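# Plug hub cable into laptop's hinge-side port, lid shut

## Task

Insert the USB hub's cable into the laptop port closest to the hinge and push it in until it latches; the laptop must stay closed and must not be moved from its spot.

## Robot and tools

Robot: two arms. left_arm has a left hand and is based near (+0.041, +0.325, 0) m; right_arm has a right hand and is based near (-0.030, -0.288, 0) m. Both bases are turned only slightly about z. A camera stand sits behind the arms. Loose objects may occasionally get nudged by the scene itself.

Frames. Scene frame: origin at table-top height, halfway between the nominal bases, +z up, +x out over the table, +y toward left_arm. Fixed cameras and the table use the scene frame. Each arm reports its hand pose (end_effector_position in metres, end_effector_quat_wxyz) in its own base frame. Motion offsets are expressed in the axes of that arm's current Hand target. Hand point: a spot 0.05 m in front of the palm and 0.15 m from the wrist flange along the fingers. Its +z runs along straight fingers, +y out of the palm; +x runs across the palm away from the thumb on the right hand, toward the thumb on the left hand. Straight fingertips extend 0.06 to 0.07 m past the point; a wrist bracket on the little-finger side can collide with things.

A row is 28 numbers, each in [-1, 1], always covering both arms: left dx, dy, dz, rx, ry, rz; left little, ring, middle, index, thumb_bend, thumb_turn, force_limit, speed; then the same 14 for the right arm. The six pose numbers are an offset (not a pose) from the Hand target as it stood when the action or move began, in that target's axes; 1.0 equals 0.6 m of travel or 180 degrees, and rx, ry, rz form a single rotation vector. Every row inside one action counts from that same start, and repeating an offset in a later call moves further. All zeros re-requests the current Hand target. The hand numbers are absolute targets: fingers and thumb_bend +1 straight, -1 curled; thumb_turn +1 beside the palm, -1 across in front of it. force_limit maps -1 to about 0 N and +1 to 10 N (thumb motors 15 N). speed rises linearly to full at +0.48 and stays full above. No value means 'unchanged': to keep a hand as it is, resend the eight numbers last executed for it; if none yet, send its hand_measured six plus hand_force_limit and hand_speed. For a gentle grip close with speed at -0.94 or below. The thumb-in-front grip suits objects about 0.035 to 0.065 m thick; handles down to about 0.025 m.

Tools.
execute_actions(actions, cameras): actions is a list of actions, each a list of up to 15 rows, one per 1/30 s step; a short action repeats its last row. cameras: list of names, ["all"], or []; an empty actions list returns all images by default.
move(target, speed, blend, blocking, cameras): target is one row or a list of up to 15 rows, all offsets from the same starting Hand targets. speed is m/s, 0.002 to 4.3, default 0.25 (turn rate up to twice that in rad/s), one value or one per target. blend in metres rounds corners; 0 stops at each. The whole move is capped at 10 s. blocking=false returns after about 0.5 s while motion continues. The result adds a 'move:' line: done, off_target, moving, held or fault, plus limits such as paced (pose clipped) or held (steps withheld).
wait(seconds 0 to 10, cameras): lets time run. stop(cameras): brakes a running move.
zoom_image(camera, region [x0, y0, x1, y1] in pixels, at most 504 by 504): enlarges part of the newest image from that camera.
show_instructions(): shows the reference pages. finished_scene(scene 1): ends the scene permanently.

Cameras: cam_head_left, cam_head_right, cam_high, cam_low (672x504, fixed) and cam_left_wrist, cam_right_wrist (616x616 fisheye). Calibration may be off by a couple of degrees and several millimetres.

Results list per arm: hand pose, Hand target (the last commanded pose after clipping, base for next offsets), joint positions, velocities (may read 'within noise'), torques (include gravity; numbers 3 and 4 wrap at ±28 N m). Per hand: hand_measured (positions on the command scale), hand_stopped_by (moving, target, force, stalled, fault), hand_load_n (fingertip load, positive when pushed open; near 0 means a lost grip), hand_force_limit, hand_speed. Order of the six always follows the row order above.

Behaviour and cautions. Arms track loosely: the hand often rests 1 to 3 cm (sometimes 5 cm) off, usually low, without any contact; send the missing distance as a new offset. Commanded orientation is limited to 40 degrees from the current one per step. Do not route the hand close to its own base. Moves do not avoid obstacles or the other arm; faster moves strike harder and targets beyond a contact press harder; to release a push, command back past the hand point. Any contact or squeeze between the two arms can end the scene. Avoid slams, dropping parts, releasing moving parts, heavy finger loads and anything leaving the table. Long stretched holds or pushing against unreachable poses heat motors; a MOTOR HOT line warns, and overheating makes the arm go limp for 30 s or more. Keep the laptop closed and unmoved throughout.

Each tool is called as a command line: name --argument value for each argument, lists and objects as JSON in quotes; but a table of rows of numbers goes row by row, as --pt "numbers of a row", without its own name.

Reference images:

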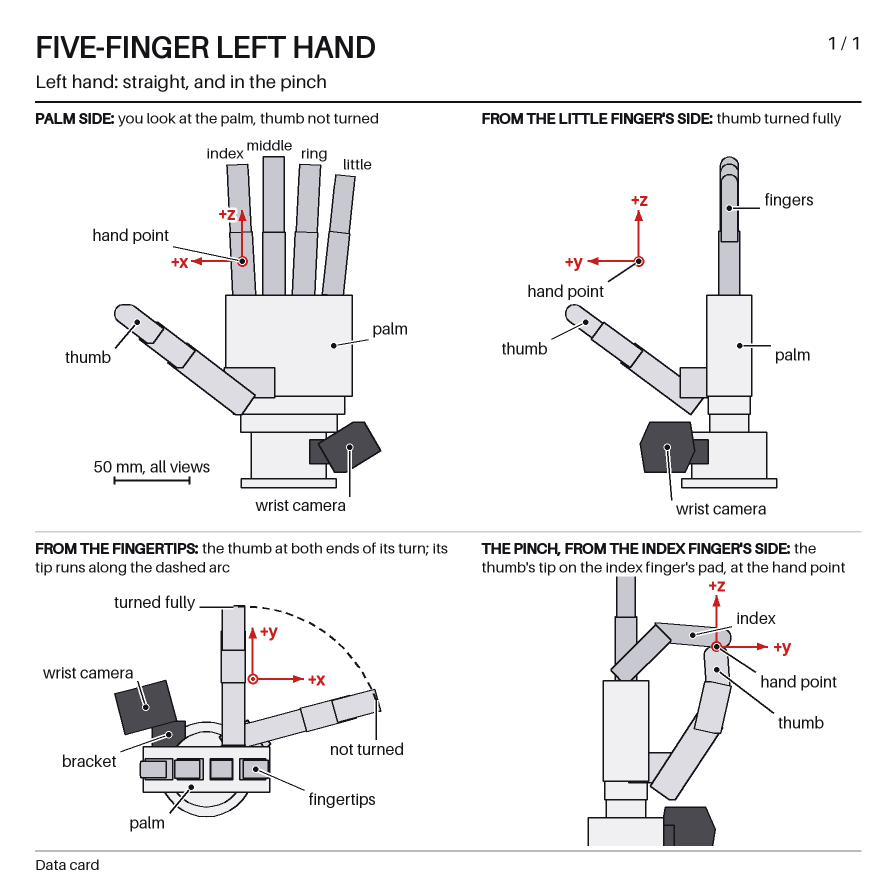

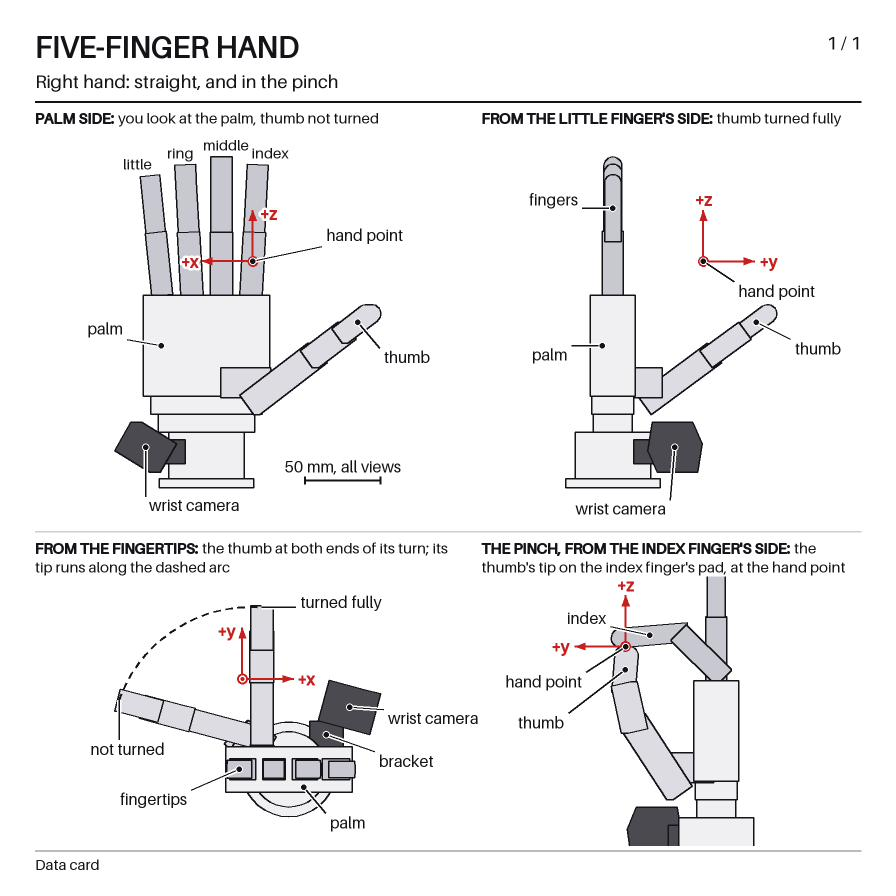

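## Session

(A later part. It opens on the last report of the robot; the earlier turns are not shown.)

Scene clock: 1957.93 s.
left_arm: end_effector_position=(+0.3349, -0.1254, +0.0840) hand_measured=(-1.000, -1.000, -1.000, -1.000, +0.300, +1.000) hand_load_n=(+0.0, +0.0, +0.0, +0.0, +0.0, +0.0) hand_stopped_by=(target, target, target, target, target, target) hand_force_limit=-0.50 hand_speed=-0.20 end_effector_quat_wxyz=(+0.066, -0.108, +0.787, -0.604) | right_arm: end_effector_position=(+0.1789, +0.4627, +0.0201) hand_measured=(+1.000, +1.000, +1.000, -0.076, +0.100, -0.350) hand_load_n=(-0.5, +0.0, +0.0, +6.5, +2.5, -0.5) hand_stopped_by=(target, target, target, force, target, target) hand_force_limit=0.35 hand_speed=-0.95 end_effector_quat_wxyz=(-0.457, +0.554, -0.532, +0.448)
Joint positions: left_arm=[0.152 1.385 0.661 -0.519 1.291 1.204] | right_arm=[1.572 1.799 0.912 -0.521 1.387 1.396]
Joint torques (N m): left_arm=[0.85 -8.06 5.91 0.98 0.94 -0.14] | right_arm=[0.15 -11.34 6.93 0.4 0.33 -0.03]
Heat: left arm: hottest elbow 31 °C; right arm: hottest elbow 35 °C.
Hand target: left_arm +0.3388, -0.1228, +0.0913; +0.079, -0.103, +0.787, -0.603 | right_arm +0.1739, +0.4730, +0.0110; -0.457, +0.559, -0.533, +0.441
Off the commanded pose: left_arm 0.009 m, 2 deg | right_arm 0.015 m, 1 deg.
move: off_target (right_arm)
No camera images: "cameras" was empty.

move --target '[0,0,0,0,0,0,-1,-1,-1,-1,0.3,1,-0.5,-0.2,0,-0.0393,-0.0077,0,0,0,1,1,1,-0.25,0.1,-0.35,0.35,-0.95]' --speed 0.025 --cameras '["cam_right_wrist","cam_left_wrist"]'

zoom_image --camera "cam_right_wrist" --region '[270, 250, 370, 330]'

zoom_image --camera "cam_left_wrist" --region '[220, 420, 320, 510]'

Scene clock: 1964.37 s.
left_arm: end_effector_position=(+0.3349, -0.1254, +0.0840) hand_measured=(-1.000, -1.000, -1.000, -1.000, +0.300, +1.000) hand_load_n=(+0.0, +0.0, +0.0, +0.0, +0.0, +0.0) hand_stopped_by=(target, target, target, target, target, target) hand_force_limit=-0.50 hand_speed=-0.20 end_effector_quat_wxyz=(+0.066, -0.108, +0.787, -0.604) | right_arm: end_effector_position=(+0.1782, +0.4606, +0.0207) hand_measured=(+1.000, +1.000, +1.000, -0.076, +0.100, -0.350) hand_load_n=(+0.0, +0.0, +0.0, +5.5, +2.5, -0.5) hand_stopped_by=(target, target, target, force, target, target) hand_force_limit=0.35 hand_speed=-0.95 end_effector_quat_wxyz=(-0.449, +0.561, -0.528, +0.452)
Joint positions: left_arm=[0.152 1.385 0.661 -0.519 1.291 1.204] | right_arm=[1.572 1.796 0.918 -0.553 1.38 1.396]
Joint torques (N m): left_arm=[0.73 -8 5.96 0.98 0.94 -0.14] | right_arm=[0.15 -15.68 7.21 -0.42 0.57 -0.11]
Heat: left arm: hottest elbow 31 °C; right arm: hottest elbow 35 °C.
Hand target: left_arm +0.3388, -0.1228, +0.0913; +0.079, -0.103, +0.787, -0.603 | right_arm +0.1740, +0.4729, +0.0350; -0.457, +0.559, -0.533, +0.441
Off the commanded pose: left_arm 0.009 m, 2 deg | right_arm 0.019 m, 2 deg.
move: off_target (right_arm)
camera_calibration:
cam_left_wrist: T_world_to_cam=[[-0.109501, -0.307221, 0.945317, -0.081491], [-0.951784, 0.306587, -0.0106114, 0.360605], [-0.286562, -0.900899, -0.325979, 0.12633], [0, 0, 0, 1]] pos_world=[0.370496, -0.0217818, 0.122042]
cam_right_wrist: T_world_to_cam=[[-0.141394, -0.293373, -0.945484, 0.183238], [-0.587881, 0.793319, -0.158242, -0.257151], [0.796494, 0.533458, -0.284639, -0.263929], [0, 0, 0, 1]] pos_world=[0.0849528, 0.398555, 0.0574314]
Images, in order (width x height): cam_left_wrist 616x616, cam_right_wrist 616x616.

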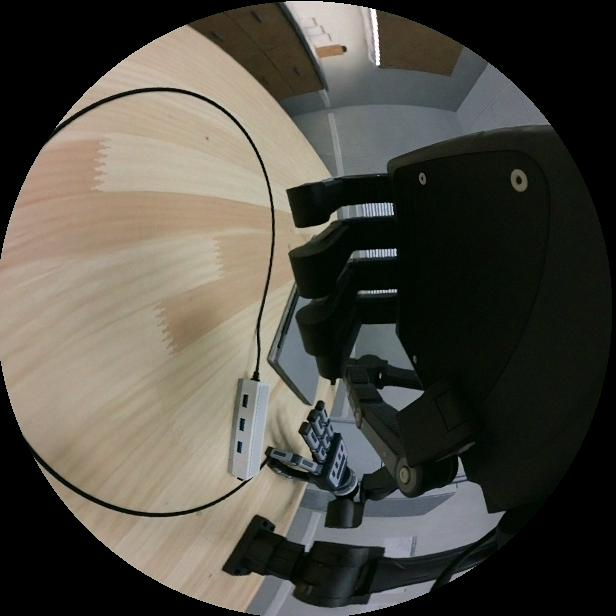

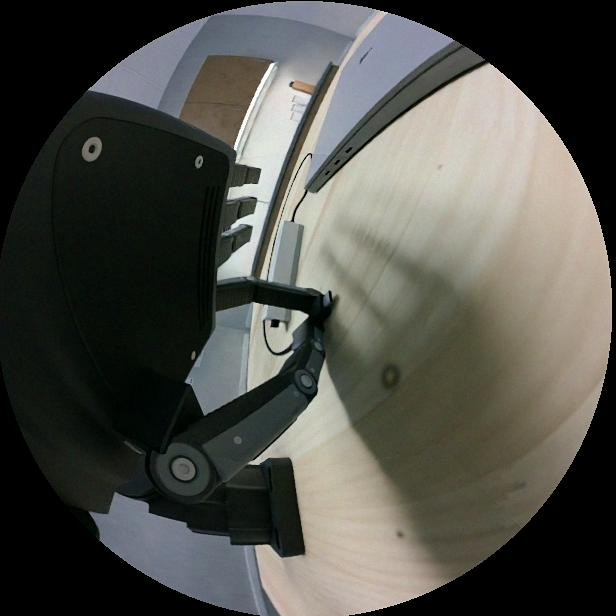

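Scaled by 5.040 from the camera's 616x616 image, which has a finer 880x880 frame.

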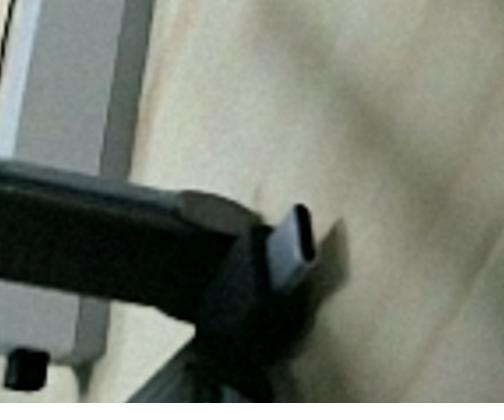

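Scaled by 5.040 from the camera's 616x616 image, which has a finer 880x880 frame.

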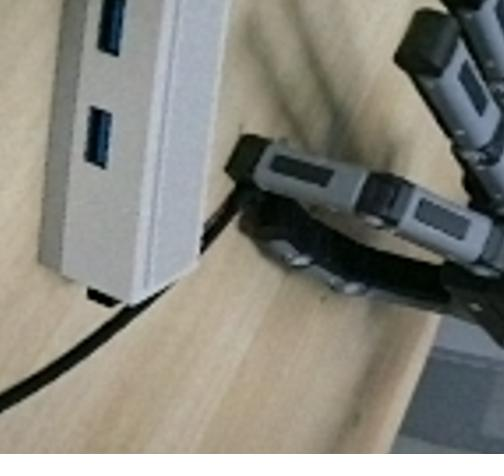

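move --pt "0 0 0 0 0 0 -1 -1 -1 -1 0.3 1 -0.5 -0.2 0 -0.0115 -0.0022 0 0 0 1 1 1 -0.25 0.1 -0.35 0.35 -0.95" --pt "0 0 0 0 0 0 -1 -1 -1 -1 0.3 1 -0.5 -0.2 0 -0.0115 -0.0022 0.0009 -0.1198 -0.0232 1 1 1 -0.25 0.1 -0.35 0.35 -0.95" --speed 0.06 --cameras '["cam_right_wrist"]'

zoom_image --camera "cam_right_wrist" --region '[270, 250, 370, 330]'

Scene clock: 1973.13 s.
left_arm: end_effector_position=(+0.3349, -0.1254, +0.0840) hand_measured=(-1.000, -1.000, -1.000, -1.000, +0.300, +1.000) hand_load_n=(+0.0, +0.0, +0.0, +0.0, +0.0, +0.0) hand_stopped_by=(target, target, target, target, target, target) hand_force_limit=-0.50 hand_speed=-0.20 end_effector_quat_wxyz=(+0.066, -0.108, +0.787, -0.604) | right_arm: end_effector_position=(+0.1702, +0.4691, +0.0270) hand_measured=(+1.000, +1.000, +1.000, -0.076, +0.100, -0.350) hand_load_n=(+0.0, +0.0, +0.0, +4.5, +3.0, +0.5) hand_stopped_by=(target, target, target, force, target, target) hand_force_limit=0.35 hand_speed=-0.95 end_effector_quat_wxyz=(-0.521, +0.661, -0.413, +0.350)
Joint positions: left_arm=[0.152 1.385 0.661 -0.519 1.291 1.204] | right_arm=[1.516 1.677 0.581 0.651 1.052 0.36]
Joint torques (N m): left_arm=[0.79 -7.94 5.89 0.96 0.93 -0.15] | right_arm=[-1.14 -13.39 4.72 1.72 0.27 -0.2]
Heat: left arm: hottest elbow 31 °C; right arm: hottest elbow 34 °C.
Hand target: left_arm +0.3388, -0.1228, +0.0913; +0.079, -0.103, +0.787, -0.603 | right_arm +0.1741, +0.4730, +0.0420; -0.533, +0.650, -0.417, +0.345
Off the commanded pose: left_arm 0.009 m, 2 deg | right_arm 0.016 m, 2 deg.
move: off_target (right_arm)
camera_calibration:
cam_right_wrist: T_world_to_cam=[[-0.0406393, -0.334966, -0.941353, 0.192803], [-0.850337, 0.506308, -0.143452, -0.0886804], [0.524666, 0.794638, -0.30541, -0.33598], [0, 0, 0, 1]] pos_world=[0.108705, 0.376465, 0.0661629]
Images, in order (width x height): cam_right_wrist 616x616.

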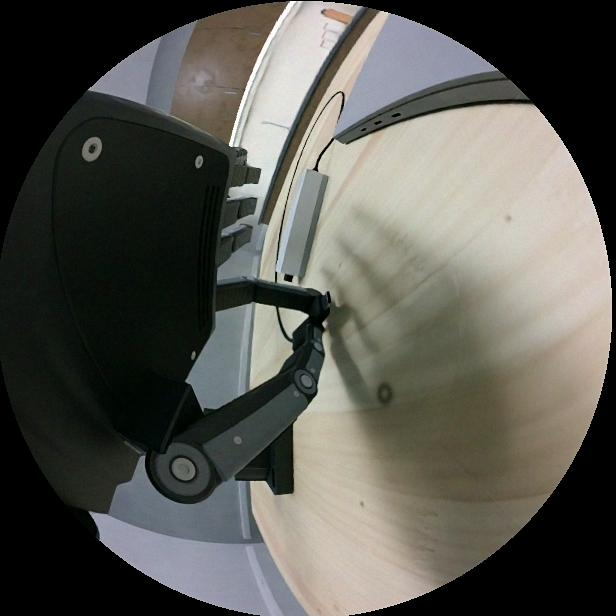

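Scaled by 5.040 from the camera's 616x616 image, which has a finer 880x880 frame.

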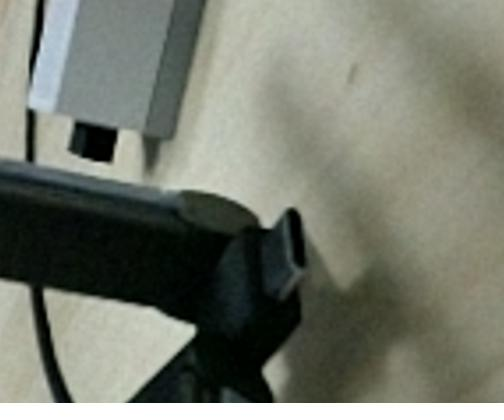

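move --target '[0,0,0,0,0,0,-1,-1,-1,-1,0.3,1,-0.5,-0.2,0,0.0425,0.0084,0,0,0,1,1,1,-0.25,0.1,-0.35,0.35,-0.95]' --speed 0.03 --cameras '["cam_right_wrist"]'

zoom_image --camera "cam_right_wrist" --region '[270, 250, 370, 330]'

Scene clock: 2044.23 s.
left_arm: end_effector_position=(+0.3349, -0.1254, +0.0840) hand_measured=(-1.000, -1.000, -1.000, -1.000, +0.300, +1.000) hand_load_n=(+0.0, +0.0, +0.0, +0.0, +0.0, -0.5) hand_stopped_by=(target, target, target, target, target, target) hand_force_limit=-0.50 hand_speed=-0.20 end_effector_quat_wxyz=(+0.066, -0.108, +0.787, -0.604) | right_arm: end_effector_position=(+0.1704, +0.4739, +0.0205) hand_measured=(+1.000, +1.000, +1.000, -0.076, +0.100, -0.350) hand_load_n=(+0.0, +0.0, +0.0, +4.5, +3.0, +0.0) hand_stopped_by=(target, target, target, force, target, target) hand_force_limit=0.35 hand_speed=-0.95 end_effector_quat_wxyz=(-0.535, +0.649, -0.419, +0.341)
Joint positions: left_arm=[0.152 1.385 0.661 -0.519 1.291 1.204] | right_arm=[1.516 1.724 0.576 0.746 1.052 0.359]
Joint torques (N m): left_arm=[0.79 -8.06 5.91 0.98 0.94 -0.14] | right_arm=[-1.03 -10.11 4.25 1.76 0.24 -0.17]
Heat: left arm: hottest elbow 31 °C; right arm: hottest elbow 33 °C.
Hand target: left_arm +0.3388, -0.1228, +0.0913; +0.079, -0.103, +0.787, -0.603 | right_arm +0.1742, +0.4731, +0.0162; -0.533, +0.650, -0.417, +0.345
Off the commanded pose: left_arm 0.009 m, 2 deg | right_arm 0.006 m, 1 deg.
move: done
camera_calibration:
cam_right_wrist: T_world_to_cam=[[-0.0380851, -0.294891, -0.954772, 0.16913], [-0.850275, 0.511508, -0.124068, -0.0946744], [0.524959, 0.807093, -0.270219, -0.348524], [0, 0, 0, 1]] pos_world=[0.108903, 0.379593, 0.0555565]
Images, in order (width x height): cam_right_wrist 616x616.

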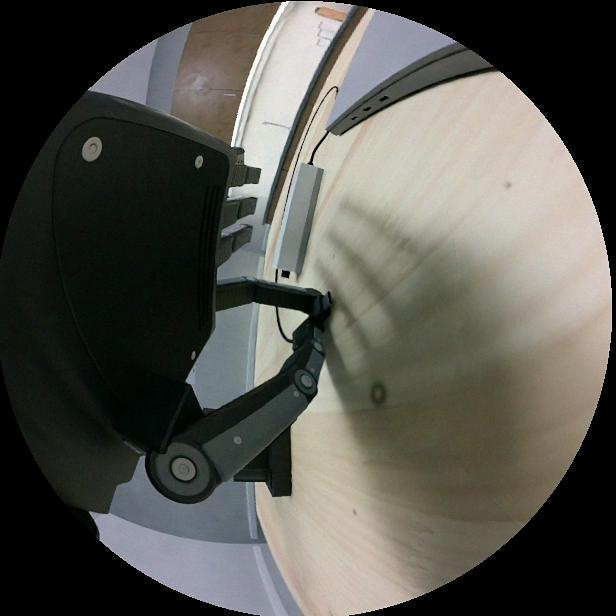

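Scaled by 5.040 from the camera's 616x616 image, which has a finer 880x880 frame.

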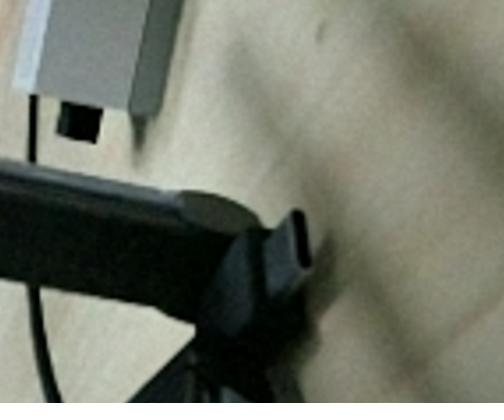

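move --target '[0,0,0,0,0,0,-1,-1,-1,-1,0.3,1,-0.5,-0.2,0,0,0,0,0,0,1,1,1,0.4,0.1,-0.35,0.35,-0.8]' --speed 0.03 --cameras '["cam_right_wrist"]'

zoom_image --camera "cam_right_wrist" --region '[260, 250, 380, 350]'

Scene clock: 2079.47 s.
left_arm: end_effector_position=(+0.3349, -0.1254, +0.0840) hand_measured=(-1.000, -1.000, -1.000, -1.000, +0.300, +1.000) hand_load_n=(+0.0, +0.0, +0.0, +0.0, +0.0, -0.5) hand_stopped_by=(target, target, target, target, target, target) hand_force_limit=-0.50 hand_speed=-0.20 end_effector_quat_wxyz=(+0.066, -0.108, +0.787, -0.604) | right_arm: end_effector_position=(+0.1703, +0.4736, +0.0194) hand_measured=(+1.000, +1.000, +1.000, +0.400, +0.100, -0.350) hand_load_n=(+0.0, +0.0, +0.0, +0.0, +0.0, +0.0) hand_stopped_by=(target, target, target, target, target, target) hand_force_limit=0.35 hand_speed=-0.80 end_effector_quat_wxyz=(-0.534, +0.650, -0.419, +0.342)
Joint positions: left_arm=[0.152 1.385 0.661 -0.519 1.291 1.204] | right_arm=[1.516 1.726 0.576 0.746 1.051 0.358]
Joint torques (N m): left_arm=[0.85 -7.82 5.91 0.95 0.95 -0.14] | right_arm=[-1.08 -10.4 4.27 1.74 0.26 -0.17]
Heat: left arm: hottest elbow 31 °C; right arm: hottest elbow 33 °C.
Hand target: left_arm +0.3388, -0.1228, +0.0913; +0.079, -0.103, +0.787, -0.603 | right_arm +0.1742, +0.4729, +0.0160; -0.533, +0.650, -0.417, +0.345
Off the commanded pose: left_arm 0.009 m, 2 deg | right_arm 0.005 m, 0 deg.
move: done
camera_calibration:
cam_right_wrist: T_world_to_cam=[[-0.0381373, -0.29736, -0.954003, 0.169217], [-0.850706, 0.510533, -0.125124, -0.0942773], [0.524257, 0.806804, -0.272436, -0.348218], [0, 0, 0, 1]] pos_world=[0.108807, 0.379394, 0.0547696]
Images, in order (width x height): cam_right_wrist 616x616.

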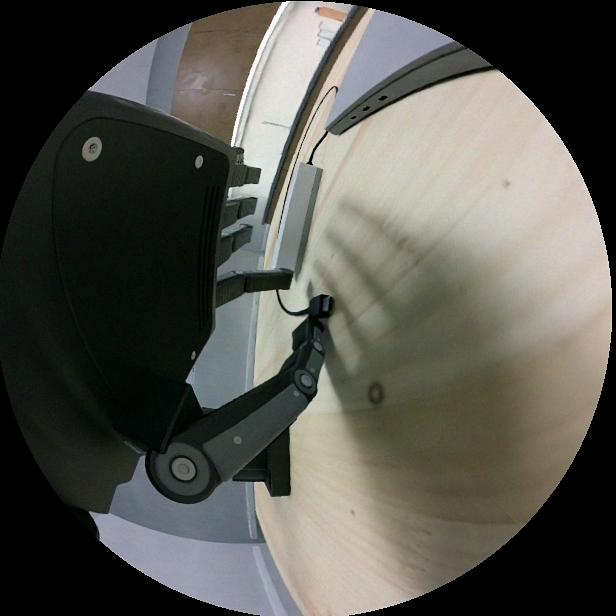

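Scaled by 4.200 from the camera's 616x616 image, which has a finer 880x880 frame.

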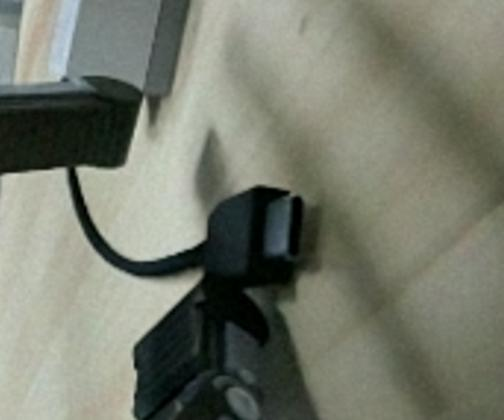

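move --pt "0 0 0 0 0 0 -1 -1 -1 -1 0.3 1 -0.5 -0.2 0 -0.0327 -0.0064 0 0 0 1 1 1 0.4 0.1 -0.35 0.35 -0.8" --pt "0 0 0 0 0 0 -1 -1 -1 -1 0.3 1 -0.5 -0.2 0 -0.1636 -0.0322 0 0 0 1 1 1 0.4 0.1 -0.35 0.35 -0.8" --pt "0 0 0 0 0 0 -1 -1 -1 -1 0.3 1 -0.5 -0.2 0.6539 -0.367 -0.1397 0 0 0 1 1 1 0.4 0.1 -0.35 0.35 -0.8" --speed '[0.04, 0.12, 0.2]' --blend '[0.01, 0.03, 0]' --cameras '["cam_right_wrist","cam_left_wrist","cam_high"]'

Scene clock: 2113.47 s.
left_arm: end_effector_position=(+0.3349, -0.1254, +0.0840) hand_measured=(-1.000, -1.000, -1.000, -1.000, +0.300, +1.000) hand_load_n=(+0.0, +0.0, +0.0, +0.0, +0.0, -0.5) hand_stopped_by=(target, target, target, target, target, target) hand_force_limit=-0.50 hand_speed=-0.20 end_effector_quat_wxyz=(+0.066, -0.108, +0.787, -0.604) | right_arm: end_effector_position=(+0.2929, +0.1027, +0.2235) hand_measured=(+1.000, +1.000, +1.000, +0.400, +0.100, -0.350) hand_load_n=(+0.0, +0.0, +0.0, -0.5, +0.0, +0.0) hand_stopped_by=(target, target, target, target, target, target) hand_force_limit=0.35 hand_speed=-0.80 end_effector_quat_wxyz=(-0.529, +0.654, -0.429, +0.330)
Joint positions: left_arm=[0.152 1.385 0.661 -0.519 1.291 1.204] | right_arm=[0.001 0.368 0.401 -0.279 -0.42 -0.079]
Joint torques (N m): left_arm=[0.67 -7.94 5.94 0.99 0.93 -0.15] | right_arm=[-1.08 1.96 14 1.13 -0.11 -0.2]
Heat: left arm: hottest elbow 31 °C; right arm: hottest elbow 33 °C.
Hand target: left_arm +0.3388, -0.1228, +0.0913; +0.079, -0.103, +0.787, -0.603 | right_arm +0.2997, +0.1000, +0.2498; -0.533, +0.650, -0.417, +0.345
Off the commanded pose: left_arm 0.009 m, 2 deg | right_arm 0.027 m, 2 deg.
move: off_target (right_arm)
camera_calibration:
cam_left_wrist: T_world_to_cam=[[-0.109501, -0.307221, 0.945317, -0.081491], [-0.951784, 0.306587, -0.0106114, 0.360605], [-0.286562, -0.900899, -0.325979, 0.12633], [0, 0, 0, 1]] pos_world=[0.370496, -0.0217818, 0.122042]
cam_right_wrist: T_world_to_cam=[[-0.0700643, -0.291525, -0.953994, 0.267015], [-0.853543, 0.512488, -0.0939209, 0.218553], [0.51629, 0.807694, -0.284736, -0.0526854], [0, 0, 0, 1]] pos_world=[0.232453, 0.00838965, 0.260256]
Images, in order (width x height): cam_high 672x504, cam_left_wrist 616x616, cam_right_wrist 616x616.

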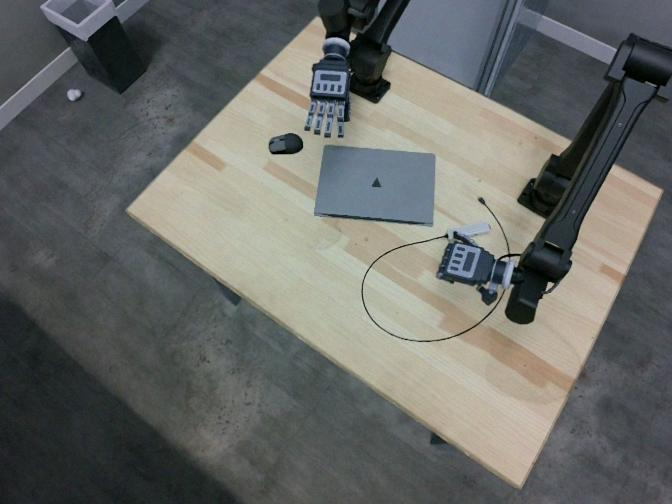

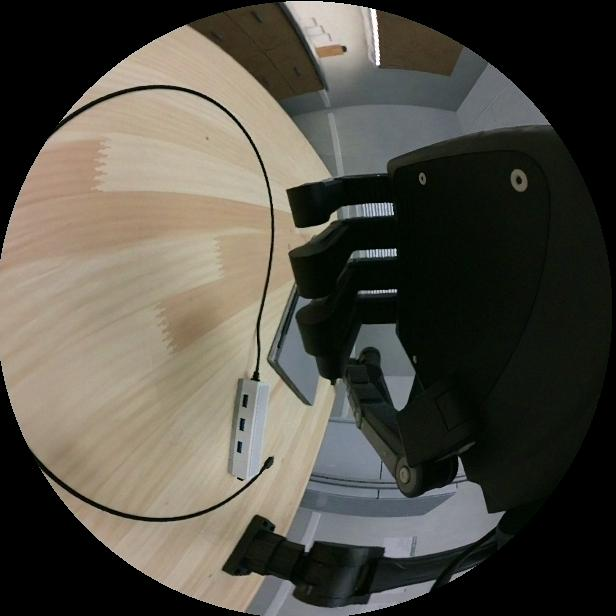

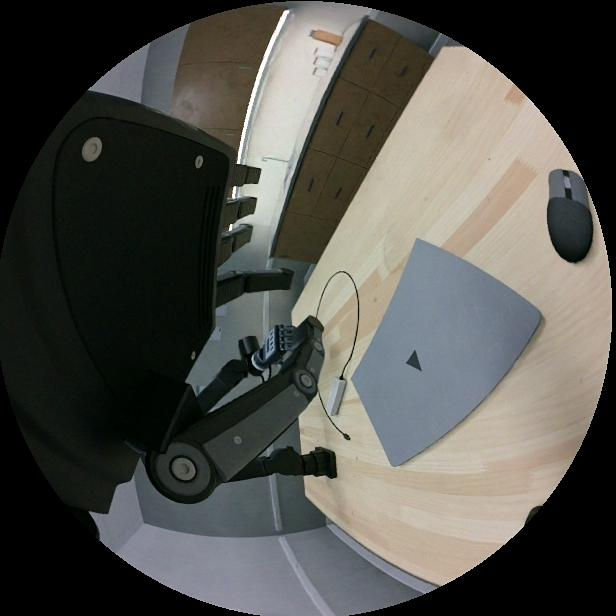

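zoom_image --camera "cam_high" --region '[400, 140, 560, 300]'

zoom_image --camera "cam_left_wrist" --region '[210, 360, 330, 490]'

Scaled by 3.150 from the camera's 672x504 image, which has a finer 960x720 frame.

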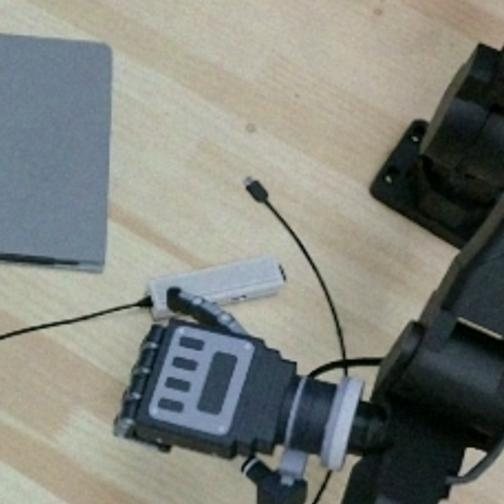

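Scaled by 3.877 from the camera's 616x616 image, which has a finer 880x880 frame.

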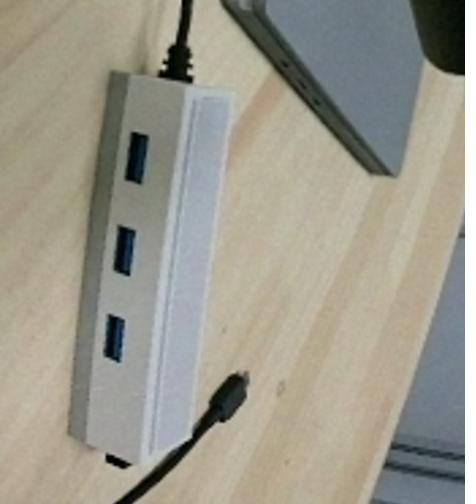

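move --pt "0 0 0 0 0 0 -1 -1 -1 -1 0.3 1 -0.5 -0.2 -0.656 0.2443 0.1227 -0.0011 0.1492 0.0289 1 1 1 0.35 0.1 -0.35 0.35 -0.8" --pt "0 0 0 0 0 0 -1 -1 -1 -1 0.3 1 -0.5 -0.2 -0.6563 0.3260 0.1387 -0.0011 0.1492 0.0289 1 1 1 0.35 0.1 -0.35 0.35 -0.8" --speed '[0.2, 0.08]' --blend '[0.01, 0]' --cameras '["cam_right_wrist","cam_left_wrist"]'

zoom_image --camera "cam_right_wrist" --region '[280, 270, 400, 370]'

Scene clock: 2167.90 s.
left_arm: end_effector_position=(+0.3349, -0.1254, +0.0840) hand_measured=(-1.000, -1.000, -1.000, -1.000, +0.300, +1.000) hand_load_n=(+0.0, +0.0, +0.0, +0.0, +0.0, -0.5) hand_stopped_by=(target, target, target, target, target, target) hand_force_limit=-0.50 hand_speed=-0.20 end_effector_quat_wxyz=(+0.066, -0.108, +0.787, -0.604) | right_arm: end_effector_position=(+0.1771, +0.4647, +0.0384) hand_measured=(+1.000, +1.000, +1.000, +0.350, +0.100, -0.350) hand_load_n=(+0.0, +0.0, +0.0, +0.0, +0.0, +0.0) hand_stopped_by=(target, target, target, target, target, target) hand_force_limit=0.35 hand_speed=-0.80 end_effector_quat_wxyz=(-0.432, +0.539, -0.553, +0.465)
Joint positions: left_arm=[0.152 1.385 0.661 -0.519 1.291 1.204] | right_arm=[1.578 1.855 1.076 -1.074 1.368 1.833]
Joint torques (N m): left_arm=[0.67 -7.88 5.93 0.98 0.94 -0.15] | right_arm=[-0.56 -13.68 7.98 -0.88 0.72 0.07]
Heat: left arm: hottest elbow 31 °C; right arm: hottest elbow 39 °C.
Hand target: left_arm +0.3388, -0.1228, +0.0913; +0.079, -0.103, +0.787, -0.603 | right_arm +0.1774, +0.4761, +0.0403; -0.436, +0.533, -0.559, +0.462
Off the commanded pose: left_arm 0.009 m, 2 deg | right_arm 0.011 m, 1 deg.
move: off_target (right_arm)
camera_calibration:
cam_left_wrist: T_world_to_cam=[[-0.109501, -0.307221, 0.945317, -0.081491], [-0.951784, 0.306587, -0.0106114, 0.360605], [-0.286562, -0.900899, -0.325979, 0.12633], [0, 0, 0, 1]] pos_world=[0.370496, -0.0217818, 0.122042]
cam_right_wrist: T_world_to_cam=[[-0.168736, -0.273347, -0.947, 0.196712], [-0.523887, 0.838701, -0.148741, -0.291016], [0.834908, 0.471023, -0.284722, -0.238003], [0, 0, 0, 1]] pos_world=[0.0794431, 0.409951, 0.0752354]
Images, in order (width x height): cam_left_wrist 616x616, cam_right_wrist 616x616.

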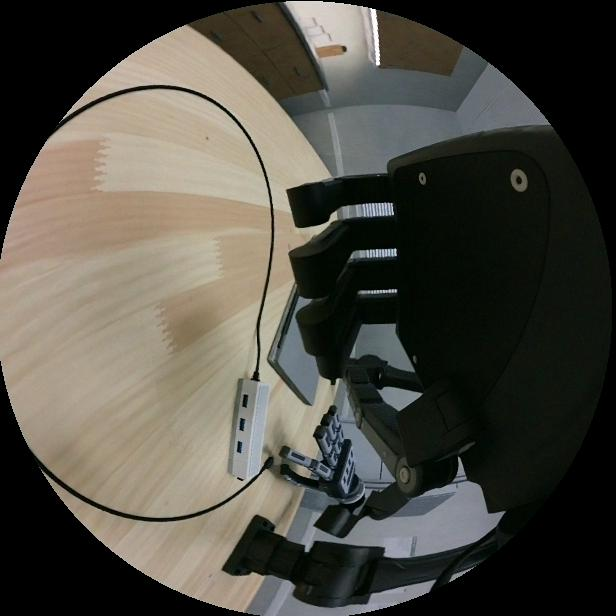

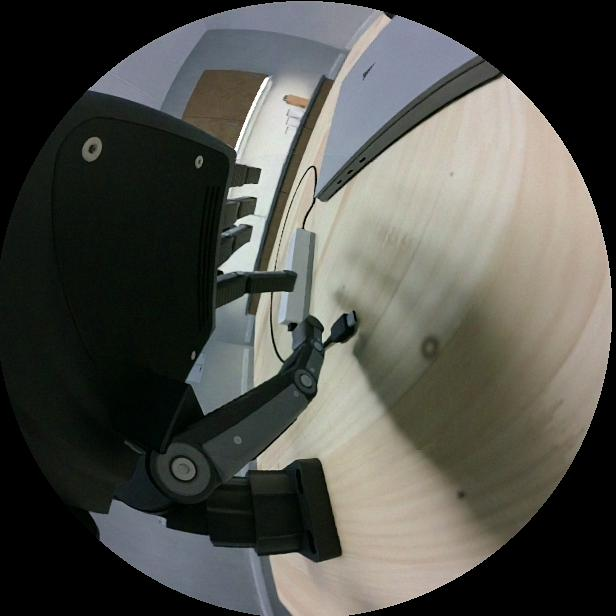

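Scaled by 4.200 from the camera's 616x616 image, which has a finer 880x880 frame.

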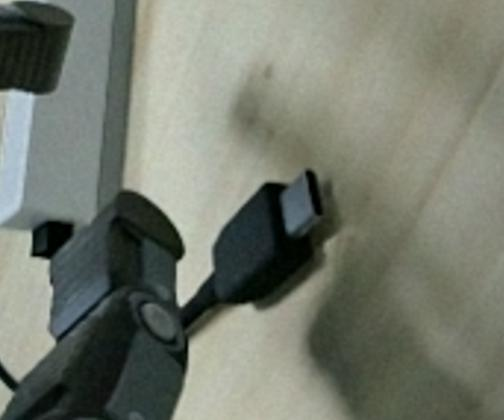

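move --target '[0,0,0,0,0,0,-1,-1,-1,-1,0.3,1,-0.5,-0.2,-0.0165,0.0233,-0.0167,0,0,0,1,1,1,0.35,0.1,-0.35,0.35,-0.8]' --speed 0.06 --cameras '["cam_right_wrist"]'

zoom_image --camera "cam_right_wrist" --region '[270, 260, 390, 360]'

Scene clock: 2183.90 s.
left_arm: end_effector_position=(+0.3349, -0.1254, +0.0840) hand_measured=(-1.000, -1.000, -1.000, -1.000, +0.300, +1.000) hand_load_n=(+0.0, +0.0, +0.0, +0.0, +0.0, +0.0) hand_stopped_by=(target, target, target, target, target, target) hand_force_limit=-0.50 hand_speed=-0.20 end_effector_quat_wxyz=(+0.066, -0.108, +0.787, -0.604) | right_arm: end_effector_position=(+0.1687, +0.4747, +0.0273) hand_measured=(+1.000, +1.000, +1.000, +0.350, +0.100, -0.350) hand_load_n=(+0.0, +0.0, +0.0, +0.0, +0.5, +0.0) hand_stopped_by=(target, target, target, target, target, target) hand_force_limit=0.35 hand_speed=-0.80 end_effector_quat_wxyz=(-0.431, +0.537, -0.556, +0.467)
Joint positions: left_arm=[0.152 1.385 0.661 -0.519 1.291 1.204] | right_arm=[1.597 1.92 1.133 -1.187 1.359 1.959]
Joint torques (N m): left_arm=[0.73 -8.06 5.93 0.98 0.94 -0.15] | right_arm=[0.09 -14.33 7.72 -1.06 0.69 0.05]
Heat: left arm: hottest elbow 31 °C; right arm: hottest elbow 38 °C.
Hand target: left_arm +0.3388, -0.1228, +0.0913; +0.079, -0.103, +0.787, -0.603 | right_arm +0.1653, +0.4865, +0.0285; -0.436, +0.533, -0.559, +0.462
Off the commanded pose: left_arm 0.009 m, 2 deg | right_arm 0.012 m, 1 deg.
move: off_target (right_arm)
camera_calibration:
cam_right_wrist: T_world_to_cam=[[-0.171089, -0.270044, -0.947526, 0.186247], [-0.516526, 0.843535, -0.147141, -0.309037], [0.839005, 0.464247, -0.283804, -0.23633], [0, 0, 0, 1]] pos_world=[0.0705209, 0.420693, 0.0639304]
Images, in order (width x height): cam_right_wrist 616x616.

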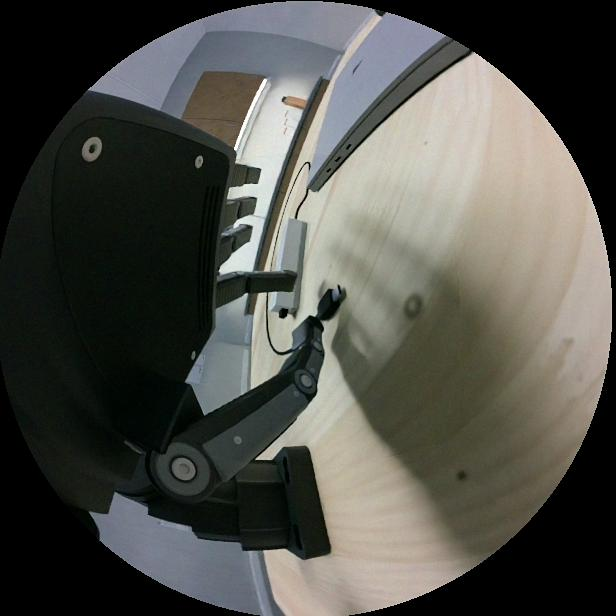

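Scaled by 4.200 from the camera's 616x616 image, which has a finer 880x880 frame.

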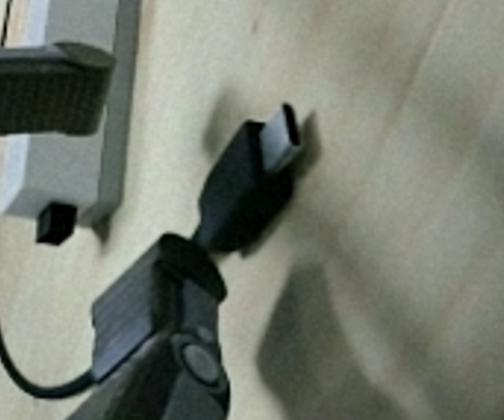

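move --target '[0,0,0,0,0,0,-1,-1,-1,-1,0.3,1,-0.5,-0.2,0.0002,0.0320,0.0013,0,0,0,1,1,1,0.35,0.1,-0.35,0.35,-0.8]' --speed 0.04 --cameras '["cam_right_wrist"]'

zoom_image --camera "cam_right_wrist" --region '[270, 260, 370, 340]'

Scene clock: 2195.00 s.
left_arm: end_effector_position=(+0.3349, -0.1254, +0.0840) hand_measured=(-1.000, -1.000, -1.000, -1.000, +0.300, +1.000) hand_load_n=(+0.0, +0.0, +0.0, +0.0, +0.0, -0.5) hand_stopped_by=(target, target, target, target, target, target) hand_force_limit=-0.50 hand_speed=-0.20 end_effector_quat_wxyz=(+0.066, -0.108, +0.787, -0.604) | right_arm: end_effector_position=(+0.1670, +0.4777, +0.0185) hand_measured=(+1.000, +1.000, +1.000, +0.350, +0.098, -0.350) hand_load_n=(+0.0, +0.0, +0.0, +0.0, -4.5, -0.5) hand_stopped_by=(target, target, target, target, target, target) hand_force_limit=0.35 hand_speed=-0.80 end_effector_quat_wxyz=(-0.436, +0.532, -0.558, +0.464)
Joint positions: left_arm=[0.152 1.385 0.661 -0.519 1.291 1.204] | right_arm=[1.602 1.946 1.139 -1.187 1.363 1.996]
Joint torques (N m): left_arm=[0.85 -8 5.91 0.95 0.94 -0.15] | right_arm=[0.21 -13.22 7.04 -0.69 0.47 0.04]
Heat: left arm: hottest elbow 31 °C; right arm: hottest elbow 37 °C.
Hand target: left_arm +0.3388, -0.1228, +0.0913; +0.079, -0.103, +0.787, -0.603 | right_arm +0.1622, +0.4864, +0.0095; -0.436, +0.533, -0.559, +0.462
Off the commanded pose: left_arm 0.009 m, 2 deg | right_arm 0.013 m, 0 deg.
move: off_target (right_arm)
camera_calibration:
cam_right_wrist: T_world_to_cam=[[-0.165758, -0.255334, -0.952538, 0.170616], [-0.515159, 0.846051, -0.137143, -0.315359], [0.840913, 0.467976, -0.271778, -0.241035], [0, 0, 0, 1]] pos_world=[0.0685101, 0.423172, 0.0537612]
Images, in order (width x height): cam_right_wrist 616x616.

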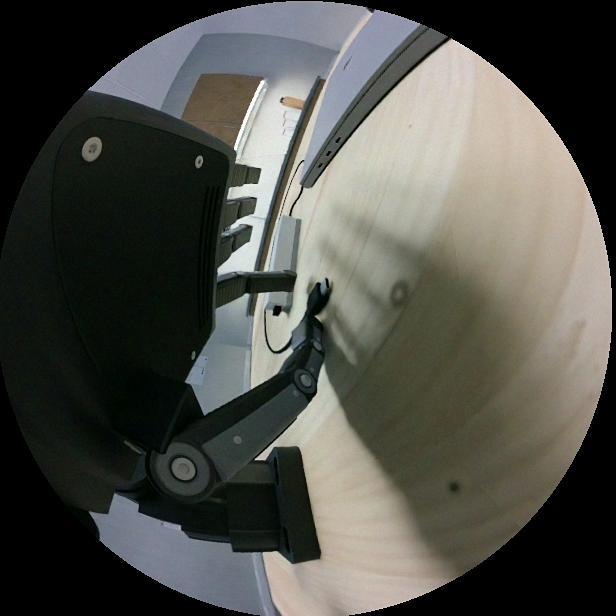

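Scaled by 5.040 from the camera's 616x616 image, which has a finer 880x880 frame.

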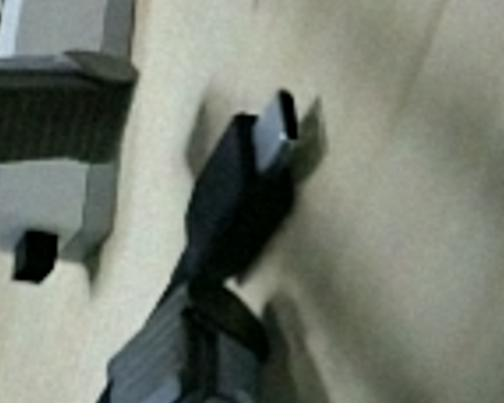

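move --target '[0,0,0,0,0,0,-1,-1,-1,-1,0.3,1,-0.5,-0.2,0,0,0,0,0,0,1,1,1,-0.2,0.1,-0.35,-0.4,-0.85]' --speed 0.04 --cameras '["cam_right_wrist"]'

zoom_image --camera "cam_right_wrist" --region '[270, 260, 370, 340]'

Scene clock: 2200.47 s.
left_arm: end_effector_position=(+0.3349, -0.1254, +0.0840) hand_measured=(-1.000, -1.000, -1.000, -1.000, +0.300, +1.000) hand_load_n=(+0.0, +0.0, +0.0, +0.0, +0.5, +0.0) hand_stopped_by=(target, target, target, target, target, target) hand_force_limit=-0.50 hand_speed=-0.20 end_effector_quat_wxyz=(+0.066, -0.108, +0.787, -0.604) | right_arm: end_effector_position=(+0.1674, +0.4799, +0.0203) hand_measured=(+1.000, +1.000, +1.000, -0.080, +0.100, -0.350) hand_load_n=(+0.0, +0.0, +0.0, +2.5, +0.0, +0.0) hand_stopped_by=(target, target, target, force, target, target) hand_force_limit=-0.40 hand_speed=-0.85 end_effector_quat_wxyz=(-0.440, +0.529, -0.558, +0.463)
Joint positions: left_arm=[0.152 1.385 0.661 -0.519 1.291 1.204] | right_arm=[1.602 1.947 1.142 -1.187 1.368 2.001]
Joint torques (N m): left_arm=[0.73 -8.06 5.93 1.01 0.94 -0.15] | right_arm=[0.32 -13.22 6.78 -0.69 0.28 -0.02]
Heat: left arm: hottest elbow 31 °C; right arm: hottest elbow 37 °C.
Hand target: left_arm +0.3388, -0.1228, +0.0913; +0.079, -0.103, +0.787, -0.603 | right_arm +0.1623, +0.4865, +0.0094; -0.436, +0.533, -0.559, +0.462
Off the commanded pose: left_arm 0.009 m, 2 deg | right_arm 0.014 m, 1 deg.
move: off_target (right_arm)
camera_calibration:
cam_right_wrist: T_world_to_cam=[[-0.160352, -0.247831, -0.955441, 0.168529], [-0.51563, 0.846423, -0.133015, -0.316947], [0.841672, 0.471325, -0.263515, -0.243811], [0, 0, 0, 1]] pos_world=[0.0688055, 0.424952, 0.0546126]
Images, in order (width x height): cam_right_wrist 616x616.

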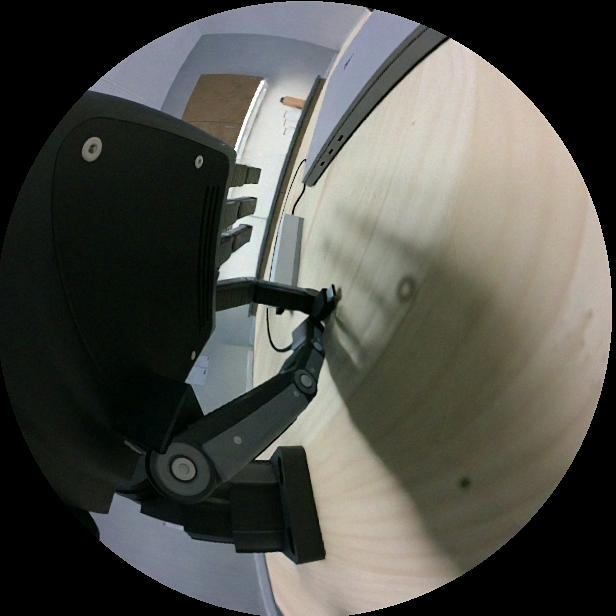

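Scaled by 5.040 from the camera's 616x616 image, which has a finer 880x880 frame.

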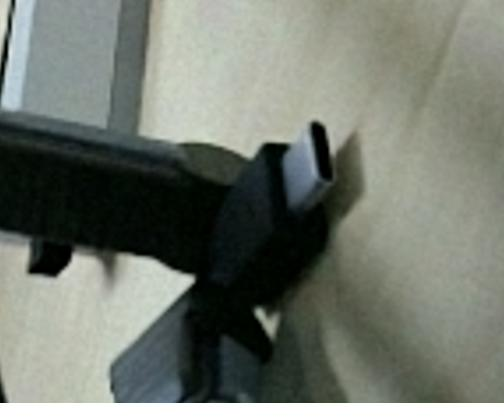

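move --target '[0,0,0,0,0,0,-1,-1,-1,-1,0.3,1,-0.5,-0.2,0,0,0,0,0,0,1,1,1,-0.2,0.1,-0.43,0,-0.9]' --speed 0.04 --cameras '["cam_right_wrist"]'

zoom_image --camera "cam_right_wrist" --region '[270, 260, 370, 340]'

Scene clock: 2227.50 s.
left_arm: end_effector_position=(+0.3349, -0.1254, +0.0840) hand_measured=(-1.000, -1.000, -1.000, -1.000, +0.300, +1.000) hand_load_n=(+0.0, +0.0, +0.5, +0.0, +0.0, -0.5) hand_stopped_by=(target, target, target, target, target, target) hand_force_limit=-0.50 hand_speed=-0.20 end_effector_quat_wxyz=(+0.066, -0.108, +0.787, -0.604) | right_arm: end_effector_position=(+0.1674, +0.4799, +0.0203) hand_measured=(+1.000, +1.000, +1.000, -0.080, +0.100, -0.430) hand_load_n=(+0.0, +0.0, +0.0, +2.5, +0.5, +0.5) hand_stopped_by=(target, target, target, force, target, target) hand_force_limit=0.00 hand_speed=-0.90 end_effector_quat_wxyz=(-0.440, +0.529, -0.558, +0.463)
Joint positions: left_arm=[0.152 1.385 0.661 -0.519 1.291 1.204] | right_arm=[1.602 1.947 1.142 -1.187 1.368 2.001]
Joint torques (N m): left_arm=[0.67 -8 5.9 0.98 0.94 -0.14] | right_arm=[0.21 -13.22 6.76 -0.7 0.28 -0.02]
Heat: left arm: hottest elbow 31 °C; right arm: hottest elbow 36 °C.
Hand target: left_arm +0.3388, -0.1228, +0.0913; +0.079, -0.103, +0.787, -0.603 | right_arm +0.1622, +0.4865, +0.0094; -0.436, +0.534, -0.559, +0.462
Off the commanded pose: left_arm 0.009 m, 2 deg | right_arm 0.014 m, 1 deg.
move: off_target (right_arm)
camera_calibration:
cam_right_wrist: T_world_to_cam=[[-0.160352, -0.247831, -0.955441, 0.168529], [-0.51563, 0.846423, -0.133015, -0.316947], [0.841672, 0.471325, -0.263515, -0.243811], [0, 0, 0, 1]] pos_world=[0.0688055, 0.424952, 0.0546126]
Images, in order (width x height): cam_right_wrist 616x616.

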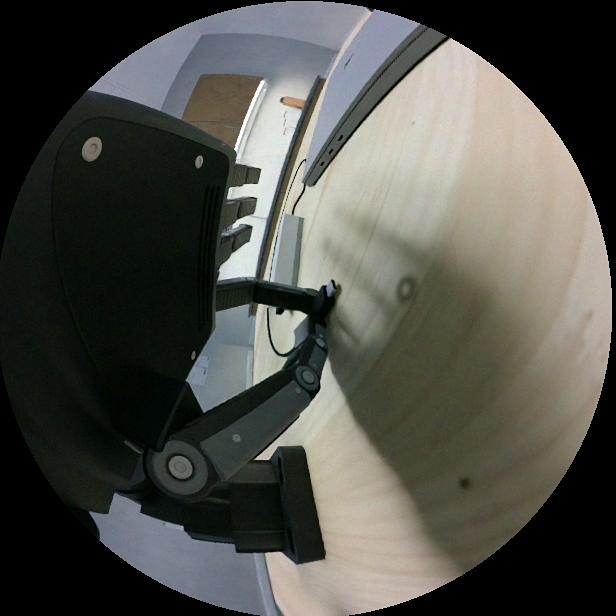

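Scaled by 5.040 from the camera's 616x616 image, which has a finer 880x880 frame.

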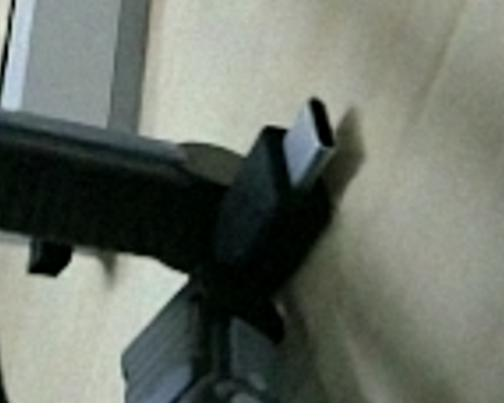

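move --target '[0,0,0,0,0,0,-1,-1,-1,-1,0.3,1,-0.5,-0.2,0,0,0,0,0,0,1,1,1,-0.2,0.1,-0.5,0,-0.9]' --speed 0.04 --cameras '["cam_right_wrist"]'

zoom_image --camera "cam_right_wrist" --region '[270, 260, 370, 340]'

Scene clock: 2236.23 s.
left_arm: end_effector_position=(+0.3349, -0.1254, +0.0840) hand_measured=(-1.000, -1.000, -1.000, -1.000, +0.300, +1.000) hand_load_n=(+0.0, +0.0, +0.5, +0.0, +0.0, -0.5) hand_stopped_by=(target, target, target, target, target, target) hand_force_limit=-0.50 hand_speed=-0.20 end_effector_quat_wxyz=(+0.066, -0.108, +0.787, -0.604) | right_arm: end_effector_position=(+0.1674, +0.4799, +0.0203) hand_measured=(+1.000, +1.000, +1.000, -0.080, +0.100, -0.500) hand_load_n=(+0.0, +0.0, +0.0, +2.5, +0.5, +0.5) hand_stopped_by=(target, target, target, force, target, target) hand_force_limit=0.00 hand_speed=-0.90 end_effector_quat_wxyz=(-0.440, +0.529, -0.558, +0.463)
Joint positions: left_arm=[0.152 1.385 0.661 -0.519 1.291 1.204] | right_arm=[1.602 1.947 1.142 -1.187 1.368 2.001]
Joint velocities: left_arm=[within noise] | right_arm=[-0.015 -0.005 0.002 -0.002 -0.154 0.022]
Joint torques (N m): left_arm=[0.62 -8 5.89 0.94 0.92 -0.14] | right_arm=[0.21 -13.22 6.8 -0.7 0.29 -0.01]
Heat: left arm: hottest elbow 31 °C; right arm: hottest elbow 36 °C.
Hand target: left_arm +0.3388, -0.1228, +0.0913; +0.079, -0.103, +0.787, -0.603 | right_arm +0.1622, +0.4865, +0.0094; -0.436, +0.534, -0.559, +0.462
Off the commanded pose: left_arm 0.009 m, 2 deg | right_arm 0.014 m, 1 deg.
move: off_target (right_arm)
camera_calibration:
cam_right_wrist: T_world_to_cam=[[-0.160352, -0.247831, -0.955441, 0.168529], [-0.51563, 0.846423, -0.133015, -0.316947], [0.841672, 0.471325, -0.263515, -0.243811], [0, 0, 0, 1]] pos_world=[0.0688055, 0.424952, 0.0546126]
Images, in order (width x height): cam_right_wrist 616x616.

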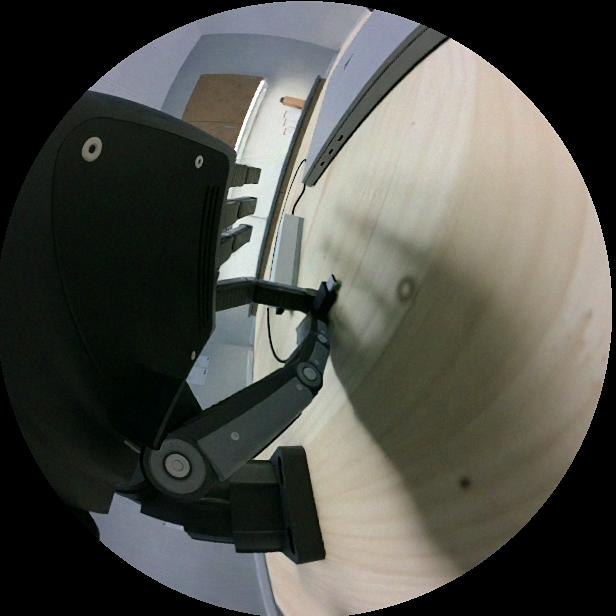

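Scaled by 5.040 from the camera's 616x616 image, which has a finer 880x880 frame.

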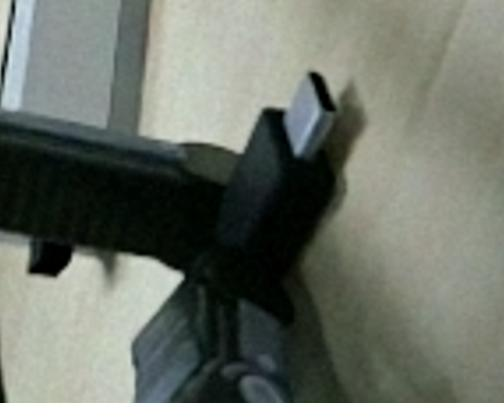

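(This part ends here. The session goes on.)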